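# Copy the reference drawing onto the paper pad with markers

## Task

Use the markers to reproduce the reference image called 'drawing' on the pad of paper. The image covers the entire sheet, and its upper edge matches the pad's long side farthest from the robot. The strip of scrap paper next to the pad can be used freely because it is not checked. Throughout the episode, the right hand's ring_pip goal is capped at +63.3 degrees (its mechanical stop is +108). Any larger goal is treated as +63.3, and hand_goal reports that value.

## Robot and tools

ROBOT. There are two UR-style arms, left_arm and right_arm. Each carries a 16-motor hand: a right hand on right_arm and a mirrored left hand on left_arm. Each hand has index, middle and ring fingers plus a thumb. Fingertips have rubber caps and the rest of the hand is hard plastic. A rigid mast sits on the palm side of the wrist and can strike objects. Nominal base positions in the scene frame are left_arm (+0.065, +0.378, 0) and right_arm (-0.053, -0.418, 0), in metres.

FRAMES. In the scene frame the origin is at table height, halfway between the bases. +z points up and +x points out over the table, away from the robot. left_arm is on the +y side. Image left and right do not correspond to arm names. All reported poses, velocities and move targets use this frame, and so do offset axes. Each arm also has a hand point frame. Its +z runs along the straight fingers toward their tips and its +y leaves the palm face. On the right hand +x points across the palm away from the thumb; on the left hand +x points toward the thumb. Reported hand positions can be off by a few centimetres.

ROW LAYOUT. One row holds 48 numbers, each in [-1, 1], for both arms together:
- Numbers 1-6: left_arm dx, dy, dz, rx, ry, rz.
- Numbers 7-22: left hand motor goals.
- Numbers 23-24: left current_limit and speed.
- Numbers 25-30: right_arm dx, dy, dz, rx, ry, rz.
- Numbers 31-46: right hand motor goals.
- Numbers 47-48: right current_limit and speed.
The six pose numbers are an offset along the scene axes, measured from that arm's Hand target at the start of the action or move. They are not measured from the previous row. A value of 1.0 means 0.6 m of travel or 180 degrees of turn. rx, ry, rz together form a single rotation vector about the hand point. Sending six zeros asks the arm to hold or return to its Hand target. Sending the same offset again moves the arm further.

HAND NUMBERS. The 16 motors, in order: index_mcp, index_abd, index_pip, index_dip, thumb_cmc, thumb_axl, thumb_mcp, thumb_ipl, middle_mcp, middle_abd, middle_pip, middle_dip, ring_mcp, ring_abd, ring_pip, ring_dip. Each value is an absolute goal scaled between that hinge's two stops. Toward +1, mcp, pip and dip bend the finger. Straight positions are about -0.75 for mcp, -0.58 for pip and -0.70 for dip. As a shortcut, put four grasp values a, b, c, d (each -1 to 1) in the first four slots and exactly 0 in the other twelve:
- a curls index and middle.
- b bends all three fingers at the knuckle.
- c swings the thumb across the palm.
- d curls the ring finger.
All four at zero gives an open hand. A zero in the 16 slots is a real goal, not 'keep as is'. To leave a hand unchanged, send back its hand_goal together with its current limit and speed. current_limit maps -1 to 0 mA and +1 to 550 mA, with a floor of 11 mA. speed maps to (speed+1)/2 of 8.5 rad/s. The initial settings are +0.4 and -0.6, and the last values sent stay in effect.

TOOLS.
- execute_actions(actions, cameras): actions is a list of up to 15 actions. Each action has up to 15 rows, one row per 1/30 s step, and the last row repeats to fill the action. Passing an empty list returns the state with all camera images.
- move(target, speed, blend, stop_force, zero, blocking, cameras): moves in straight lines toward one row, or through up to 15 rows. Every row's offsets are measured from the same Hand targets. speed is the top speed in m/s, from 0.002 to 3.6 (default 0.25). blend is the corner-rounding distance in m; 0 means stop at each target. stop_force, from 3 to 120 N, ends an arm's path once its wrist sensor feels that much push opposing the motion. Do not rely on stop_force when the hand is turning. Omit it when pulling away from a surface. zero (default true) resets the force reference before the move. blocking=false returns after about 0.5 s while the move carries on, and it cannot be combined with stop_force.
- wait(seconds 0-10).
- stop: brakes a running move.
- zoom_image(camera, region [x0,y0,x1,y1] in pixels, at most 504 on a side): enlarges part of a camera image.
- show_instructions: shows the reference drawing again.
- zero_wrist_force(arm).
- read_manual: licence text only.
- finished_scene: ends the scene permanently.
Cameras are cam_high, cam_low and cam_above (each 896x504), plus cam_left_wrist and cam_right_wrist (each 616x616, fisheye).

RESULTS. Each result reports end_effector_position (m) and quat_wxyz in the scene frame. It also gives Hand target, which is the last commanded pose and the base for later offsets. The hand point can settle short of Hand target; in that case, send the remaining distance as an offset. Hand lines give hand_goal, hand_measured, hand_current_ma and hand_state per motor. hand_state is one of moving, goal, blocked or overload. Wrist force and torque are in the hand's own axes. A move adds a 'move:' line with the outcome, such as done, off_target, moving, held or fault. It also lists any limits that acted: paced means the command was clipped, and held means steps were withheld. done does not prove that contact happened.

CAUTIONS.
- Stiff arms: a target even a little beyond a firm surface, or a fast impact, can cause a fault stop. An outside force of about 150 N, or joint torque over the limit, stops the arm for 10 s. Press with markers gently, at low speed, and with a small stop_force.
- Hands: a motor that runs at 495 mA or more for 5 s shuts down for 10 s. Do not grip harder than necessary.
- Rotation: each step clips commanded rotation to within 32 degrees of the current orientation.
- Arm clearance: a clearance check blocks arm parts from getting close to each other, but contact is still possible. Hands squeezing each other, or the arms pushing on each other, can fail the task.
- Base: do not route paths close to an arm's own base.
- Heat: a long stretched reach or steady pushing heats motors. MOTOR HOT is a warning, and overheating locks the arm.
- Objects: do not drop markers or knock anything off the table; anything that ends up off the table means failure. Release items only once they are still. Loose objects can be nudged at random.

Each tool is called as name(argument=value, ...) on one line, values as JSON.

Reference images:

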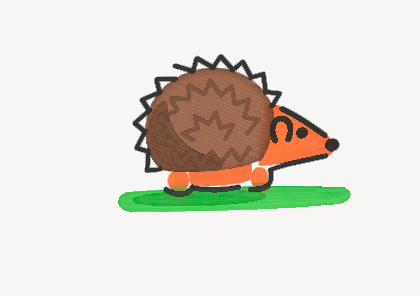

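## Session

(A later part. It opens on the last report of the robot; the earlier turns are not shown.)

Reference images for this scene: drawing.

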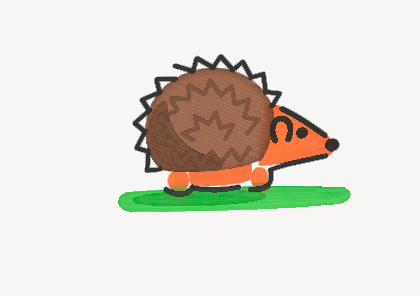

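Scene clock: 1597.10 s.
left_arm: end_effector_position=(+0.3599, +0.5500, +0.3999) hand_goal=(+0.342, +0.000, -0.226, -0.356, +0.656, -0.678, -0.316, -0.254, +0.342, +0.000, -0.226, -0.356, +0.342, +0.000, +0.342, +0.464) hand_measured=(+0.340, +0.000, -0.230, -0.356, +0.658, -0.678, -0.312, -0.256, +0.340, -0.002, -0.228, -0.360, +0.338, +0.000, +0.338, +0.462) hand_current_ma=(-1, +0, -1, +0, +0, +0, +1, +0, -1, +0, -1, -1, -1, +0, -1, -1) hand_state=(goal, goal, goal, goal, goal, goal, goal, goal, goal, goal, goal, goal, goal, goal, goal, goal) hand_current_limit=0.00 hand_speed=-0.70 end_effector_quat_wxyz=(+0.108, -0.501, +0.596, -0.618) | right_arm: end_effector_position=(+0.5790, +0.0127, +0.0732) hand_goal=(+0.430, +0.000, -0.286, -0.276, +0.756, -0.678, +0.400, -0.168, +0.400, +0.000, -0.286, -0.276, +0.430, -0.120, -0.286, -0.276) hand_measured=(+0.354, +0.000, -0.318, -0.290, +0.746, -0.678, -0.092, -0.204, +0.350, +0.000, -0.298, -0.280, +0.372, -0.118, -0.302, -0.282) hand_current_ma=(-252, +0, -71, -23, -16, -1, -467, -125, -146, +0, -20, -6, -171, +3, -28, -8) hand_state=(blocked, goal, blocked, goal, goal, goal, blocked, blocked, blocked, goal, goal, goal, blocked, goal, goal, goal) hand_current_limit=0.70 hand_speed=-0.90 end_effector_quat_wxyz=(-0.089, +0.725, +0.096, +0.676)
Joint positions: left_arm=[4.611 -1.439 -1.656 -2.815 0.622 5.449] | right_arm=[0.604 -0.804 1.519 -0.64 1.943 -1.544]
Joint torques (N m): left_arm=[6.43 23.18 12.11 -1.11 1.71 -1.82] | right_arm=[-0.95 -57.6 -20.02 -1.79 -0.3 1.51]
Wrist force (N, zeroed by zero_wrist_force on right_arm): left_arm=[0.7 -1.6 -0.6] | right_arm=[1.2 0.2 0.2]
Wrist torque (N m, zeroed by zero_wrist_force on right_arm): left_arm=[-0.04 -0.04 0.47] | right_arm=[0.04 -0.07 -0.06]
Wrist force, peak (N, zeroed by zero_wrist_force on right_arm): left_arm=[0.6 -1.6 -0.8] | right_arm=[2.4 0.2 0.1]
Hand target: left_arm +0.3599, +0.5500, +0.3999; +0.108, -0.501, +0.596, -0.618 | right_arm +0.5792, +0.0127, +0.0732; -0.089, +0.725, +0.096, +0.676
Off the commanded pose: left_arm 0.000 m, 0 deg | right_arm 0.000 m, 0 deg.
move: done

move(target=[[0,0,0,0,0,0,0.342,0,-0.226,-0.355,0.657,-0.677,-0.315,-0.254,0.342,0,-0.226,-0.355,0.342,0,0.343,0.464,0,-0.7, 0,0,0.03,0,0,0,0.43,0,-0.285,-0.275,0.757,-0.677,0.4,-0.168,0.40,0,-0.285,-0.275,0.43,-0.12,-0.285,-0.275,0.7,-0.9],[0,0,0,0,0,0,0.342,0,-0.226,-0.355,0.657,-0.677,-0.315,-0.254,0.342,0,-0.226,-0.355,0.342,0,0.343,0.464,0,-0.7, -0.2,0.15,0.12,0,0,0,0.43,0,-0.285,-0.275,0.757,-0.677,0.4,-0.168,0.40,0,-0.285,-0.275,0.43,-0.12,-0.285,-0.275,0.7,-0.9]], speed=[0.03, 0.15], cameras=["cam_above"])

zoom_image(camera="cam_above", region=[330, 140, 550, 370])

Scene clock: 1603.97 s.
left_arm: end_effector_position=(+0.3599, +0.5500, +0.3999) hand_goal=(+0.342, +0.000, -0.226, -0.356, +0.656, -0.678, -0.316, -0.254, +0.342, +0.000, -0.226, -0.356, +0.342, +0.000, +0.342, +0.464) hand_measured=(+0.340, +0.000, -0.230, -0.356, +0.658, -0.678, -0.312, -0.256, +0.340, -0.002, -0.228, -0.360, +0.338, +0.000, +0.338, +0.462) hand_current_ma=(-1, +0, -1, +0, +0, +0, +1, +0, -1, +0, -1, -1, -1, +0, -1, -1) hand_state=(goal, goal, goal, goal, goal, goal, goal, goal, goal, goal, goal, goal, goal, goal, goal, goal) hand_current_limit=0.00 hand_speed=-0.70 end_effector_quat_wxyz=(+0.108, -0.501, +0.596, -0.618) | right_arm: end_effector_position=(+0.5792, +0.0127, +0.0915) hand_goal=(+0.430, +0.000, -0.286, -0.276, +0.756, -0.678, +0.400, -0.168, +0.400, +0.000, -0.286, -0.276, +0.430, -0.120, -0.286, -0.276) hand_measured=(+0.354, -0.004, -0.318, -0.290, +0.744, -0.678, -0.092, -0.204, +0.350, -0.004, -0.298, -0.280, +0.372, -0.120, -0.302, -0.282) hand_current_ma=(-252, -3, -71, -23, -21, -1, -468, -125, -146, -3, -20, -6, -171, +0, -28, -8) hand_state=(blocked, goal, blocked, goal, goal, goal, blocked, blocked, blocked, goal, goal, goal, blocked, goal, goal, goal) hand_current_limit=0.70 hand_speed=-0.90 end_effector_quat_wxyz=(-0.089, +0.725, +0.096, +0.676)
Joint positions: left_arm=[4.611 -1.439 -1.656 -2.815 0.622 5.449] | right_arm=[0.604 -0.831 1.512 -0.606 1.943 -1.544]
Joint torques (N m): left_arm=[7.56 24.2 13.52 -1.05 1.74 -1.93] | right_arm=[-5.93 -62.18 -28.88 0.26 -0.96 -1.23]
Wrist force (N, zeroed by zero_wrist_force on right_arm): left_arm=[0.7 -1.5 -0.7] | right_arm=[-0.1 -0.2 0.0]
Wrist torque (N m, zeroed by zero_wrist_force on right_arm): left_arm=[-0.03 -0.04 0.47] | right_arm=[-0.01 0.00 -0.01]
Wrist force, peak (N, zeroed by zero_wrist_force on right_arm): left_arm=[0.5 -1.8 -0.8] | right_arm=[1.6 -0.1 0.3]
Hand target: left_arm +0.3599, +0.5500, +0.3999; +0.108, -0.501, +0.596, -0.618 | right_arm +0.5792, +0.0127, +0.0915; -0.089, +0.725, +0.096, +0.676 (not the last commanded pose)
Off the commanded pose: left_arm 0.000 m, 0 deg | right_arm 0.159 m, 0 deg.
move: held (right_arm; a check stopped the path); path passed 1 of 2 targets; limits=held
pose unreachable (right arm): on one or more control steps of this call, first in action 0 (counted from 0), this arm could not follow its commanded pose, so it was not sent that pose on those steps. It may still have moved: this result reports where it is.
cause: moving toward the commanded pose would bring two parts of the arm too close to each other (joints 4 (wrist 1) to 6 (wrist 3) lie between them).
Images, in order (width x height): cam_above 896x504.

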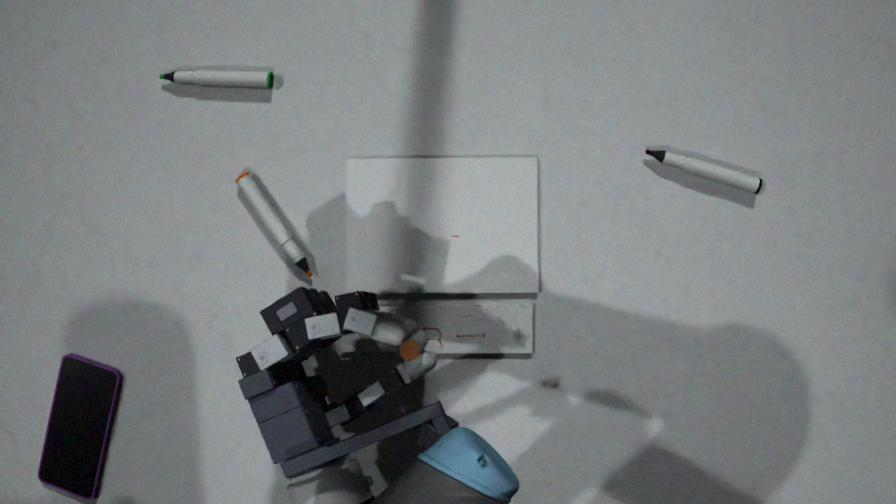

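Scaled by 2.191.

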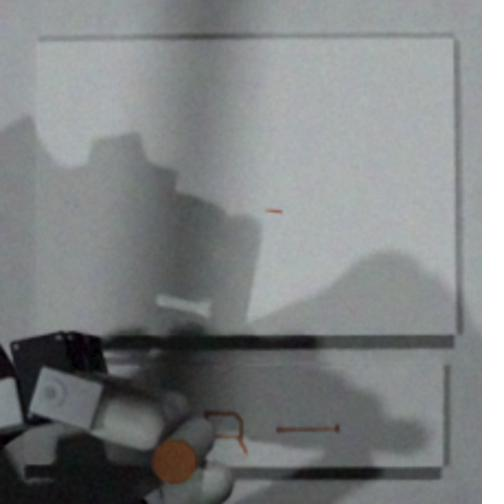

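move(target=[[0,0,0,0,0,0,0.342,0,-0.226,-0.355,0.657,-0.677,-0.315,-0.254,0.342,0,-0.226,-0.355,0.342,0,0.343,0.464,0,-0.7, 0.03,-0.25,0.15,0,0,0,0.43,0,-0.285,-0.275,0.757,-0.677,0.4,-0.168,0.40,0,-0.285,-0.275,0.43,-0.12,-0.285,-0.275,0.7,-0.9]], speed=0.15)

move(target=[[0,0,0,0,0,0,0.342,0,-0.226,-0.355,0.657,-0.677,-0.315,-0.254,0.342,0,-0.226,-0.355,0.342,0,0.343,0.464,0,-0.7, 0,-0.25,0,0,0,0.0556,0.43,0,-0.285,-0.275,0.757,-0.677,0.4,-0.168,0.40,0,-0.285,-0.275,0.43,-0.12,-0.285,-0.275,0.7,-0.9]], speed=0.15, cameras=["cam_above"])

zoom_image(camera="cam_above", region=[390, 290, 500, 370])

Scene clock: 1621.67 s.
left_arm: end_effector_position=(+0.3599, +0.5500, +0.3999) hand_goal=(+0.342, +0.000, -0.226, -0.356, +0.656, -0.678, -0.316, -0.254, +0.342, +0.000, -0.226, -0.356, +0.342, +0.000, +0.342, +0.464) hand_measured=(+0.340, +0.000, -0.230, -0.356, +0.658, -0.678, -0.312, -0.256, +0.340, -0.002, -0.228, -0.360, +0.338, +0.000, +0.338, +0.462) hand_current_ma=(-1, +0, -1, +0, +0, +0, +1, +0, -1, +0, -1, -1, -1, +0, -1, -1) hand_state=(goal, goal, goal, goal, goal, goal, goal, goal, goal, goal, goal, goal, goal, goal, goal, goal) hand_current_limit=0.00 hand_speed=-0.70 end_effector_quat_wxyz=(+0.108, -0.501, +0.596, -0.618) | right_arm: end_effector_position=(+0.5971, -0.1374, +0.1815) hand_goal=(+0.430, +0.000, -0.286, -0.276, +0.756, -0.678, +0.400, -0.168, +0.400, +0.000, -0.286, -0.276, +0.430, -0.120, -0.286, -0.276) hand_measured=(+0.354, -0.004, -0.318, -0.290, +0.744, -0.678, -0.092, -0.204, +0.350, -0.004, -0.298, -0.280, +0.374, -0.122, -0.302, -0.282) hand_current_ma=(-252, -4, -71, -23, -22, -1, -468, -126, -141, -4, -21, -6, -169, -1, -28, -8) hand_state=(blocked, goal, blocked, goal, goal, goal, blocked, blocked, blocked, goal, goal, goal, blocked, goal, goal, goal) hand_current_limit=0.70 hand_speed=-0.90 end_effector_quat_wxyz=(-0.089, +0.725, +0.096, +0.676)
Joint positions: left_arm=[4.611 -1.439 -1.656 -2.815 0.622 5.449] | right_arm=[0.342 -1.135 1.756 -0.55 1.682 -1.563]
Joint torques (N m): left_arm=[7.73 23.41 12.34 -0.99 1.75 -1.88] | right_arm=[4.9 -15.4 -32.08 -3.83 0.64 1.26]
Wrist force (N, zeroed by zero_wrist_force on right_arm): left_arm=[0.6 -1.5 -0.9] | right_arm=[-0.2 -0.2 -0.1]
Wrist torque (N m, zeroed by zero_wrist_force on right_arm): left_arm=[-0.01 -0.04 0.46] | right_arm=[-0.01 0.00 0.13]
Wrist force, peak (N, zeroed by zero_wrist_force on right_arm): left_arm=[0.6 -1.7 -0.8] | right_arm=[-1.2 -5.2 -3.3]
Hand target: left_arm +0.3599, +0.5500, +0.3999; +0.108, -0.501, +0.596, -0.618 | right_arm +0.5972, -0.1373, +0.1815; -0.089, +0.725, +0.096, +0.676
Off the commanded pose: left_arm 0.000 m, 0 deg | right_arm 0.000 m, 0 deg.
move: done

Scene clock: 1623.13 s.
left_arm: end_effector_position=(+0.3599, +0.5500, +0.3999) hand_goal=(+0.342, +0.000, -0.226, -0.356, +0.656, -0.678, -0.316, -0.254, +0.342, +0.000, -0.226, -0.356, +0.342, +0.000, +0.342, +0.464) hand_measured=(+0.340, +0.000, -0.230, -0.356, +0.658, -0.678, -0.312, -0.256, +0.340, -0.002, -0.228, -0.360, +0.338, +0.000, +0.338, +0.462) hand_current_ma=(-1, +0, -1, +0, +0, +0, +1, +0, -1, +0, -1, -1, -1, +0, -1, -1) hand_state=(goal, goal, goal, goal, goal, goal, goal, goal, goal, goal, goal, goal, goal, goal, goal, goal) hand_current_limit=0.00 hand_speed=-0.70 end_effector_quat_wxyz=(+0.108, -0.501, +0.596, -0.618) | right_arm: end_effector_position=(+0.5971, -0.2873, +0.1816) hand_goal=(+0.430, +0.000, -0.286, -0.276, +0.756, -0.678, +0.400, -0.168, +0.400, +0.000, -0.286, -0.276, +0.430, -0.120, -0.286, -0.276) hand_measured=(+0.354, -0.004, -0.318, -0.290, +0.742, -0.678, -0.092, -0.204, +0.352, -0.004, -0.298, -0.280, +0.374, -0.122, -0.302, -0.282) hand_current_ma=(-248, -4, -71, -23, -23, -1, -468, -130, -137, -4, -22, -6, -164, -1, -28, -8) hand_state=(blocked, goal, blocked, goal, goal, goal, blocked, blocked, blocked, goal, goal, goal, blocked, goal, goal, goal) hand_current_limit=0.70 hand_speed=-0.90 end_effector_quat_wxyz=(-0.148, +0.714, +0.159, +0.666)
Joint positions: left_arm=[4.611 -1.439 -1.656 -2.815 0.622 5.449] | right_arm=[-0.086 -1.309 2.011 -0.623 1.081 -1.609]
Joint torques (N m): left_arm=[6.83 23.36 11.75 -0.99 1.51 -1.76] | right_arm=[-3.66 -8.12 -30.73 0.97 -1.47 1.49]
Wrist force (N, zeroed by zero_wrist_force on right_arm): left_arm=[0.7 -1.5 -0.9] | right_arm=[0.0 0.0 -0.6]
Wrist torque (N m, zeroed by zero_wrist_force on right_arm): left_arm=[-0.01 -0.05 0.47] | right_arm=[0.06 0.02 0.09]
Wrist force, peak (N, zeroed by zero_wrist_force on right_arm): left_arm=[0.8 -1.7 -0.6] | right_arm=[-0.3 -8.8 -0.6]
Hand target: left_arm +0.3599, +0.5500, +0.3999; +0.108, -0.501, +0.596, -0.618 | right_arm +0.5972, -0.2873, +0.1815; -0.148, +0.714, +0.159, +0.666
Off the commanded pose: left_arm 0.000 m, 0 deg | right_arm 0.000 m, 0 deg.
move: done
Images, in order (width x height): cam_above 896x504.

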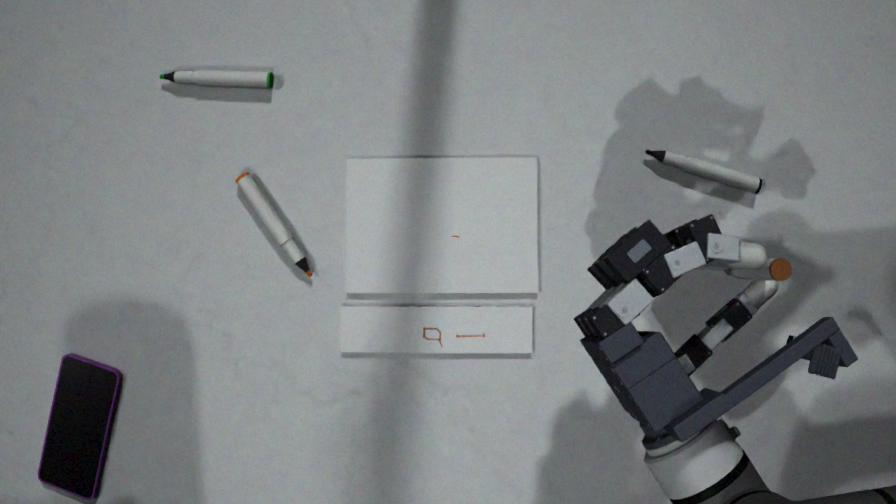

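Scaled by 4.582.

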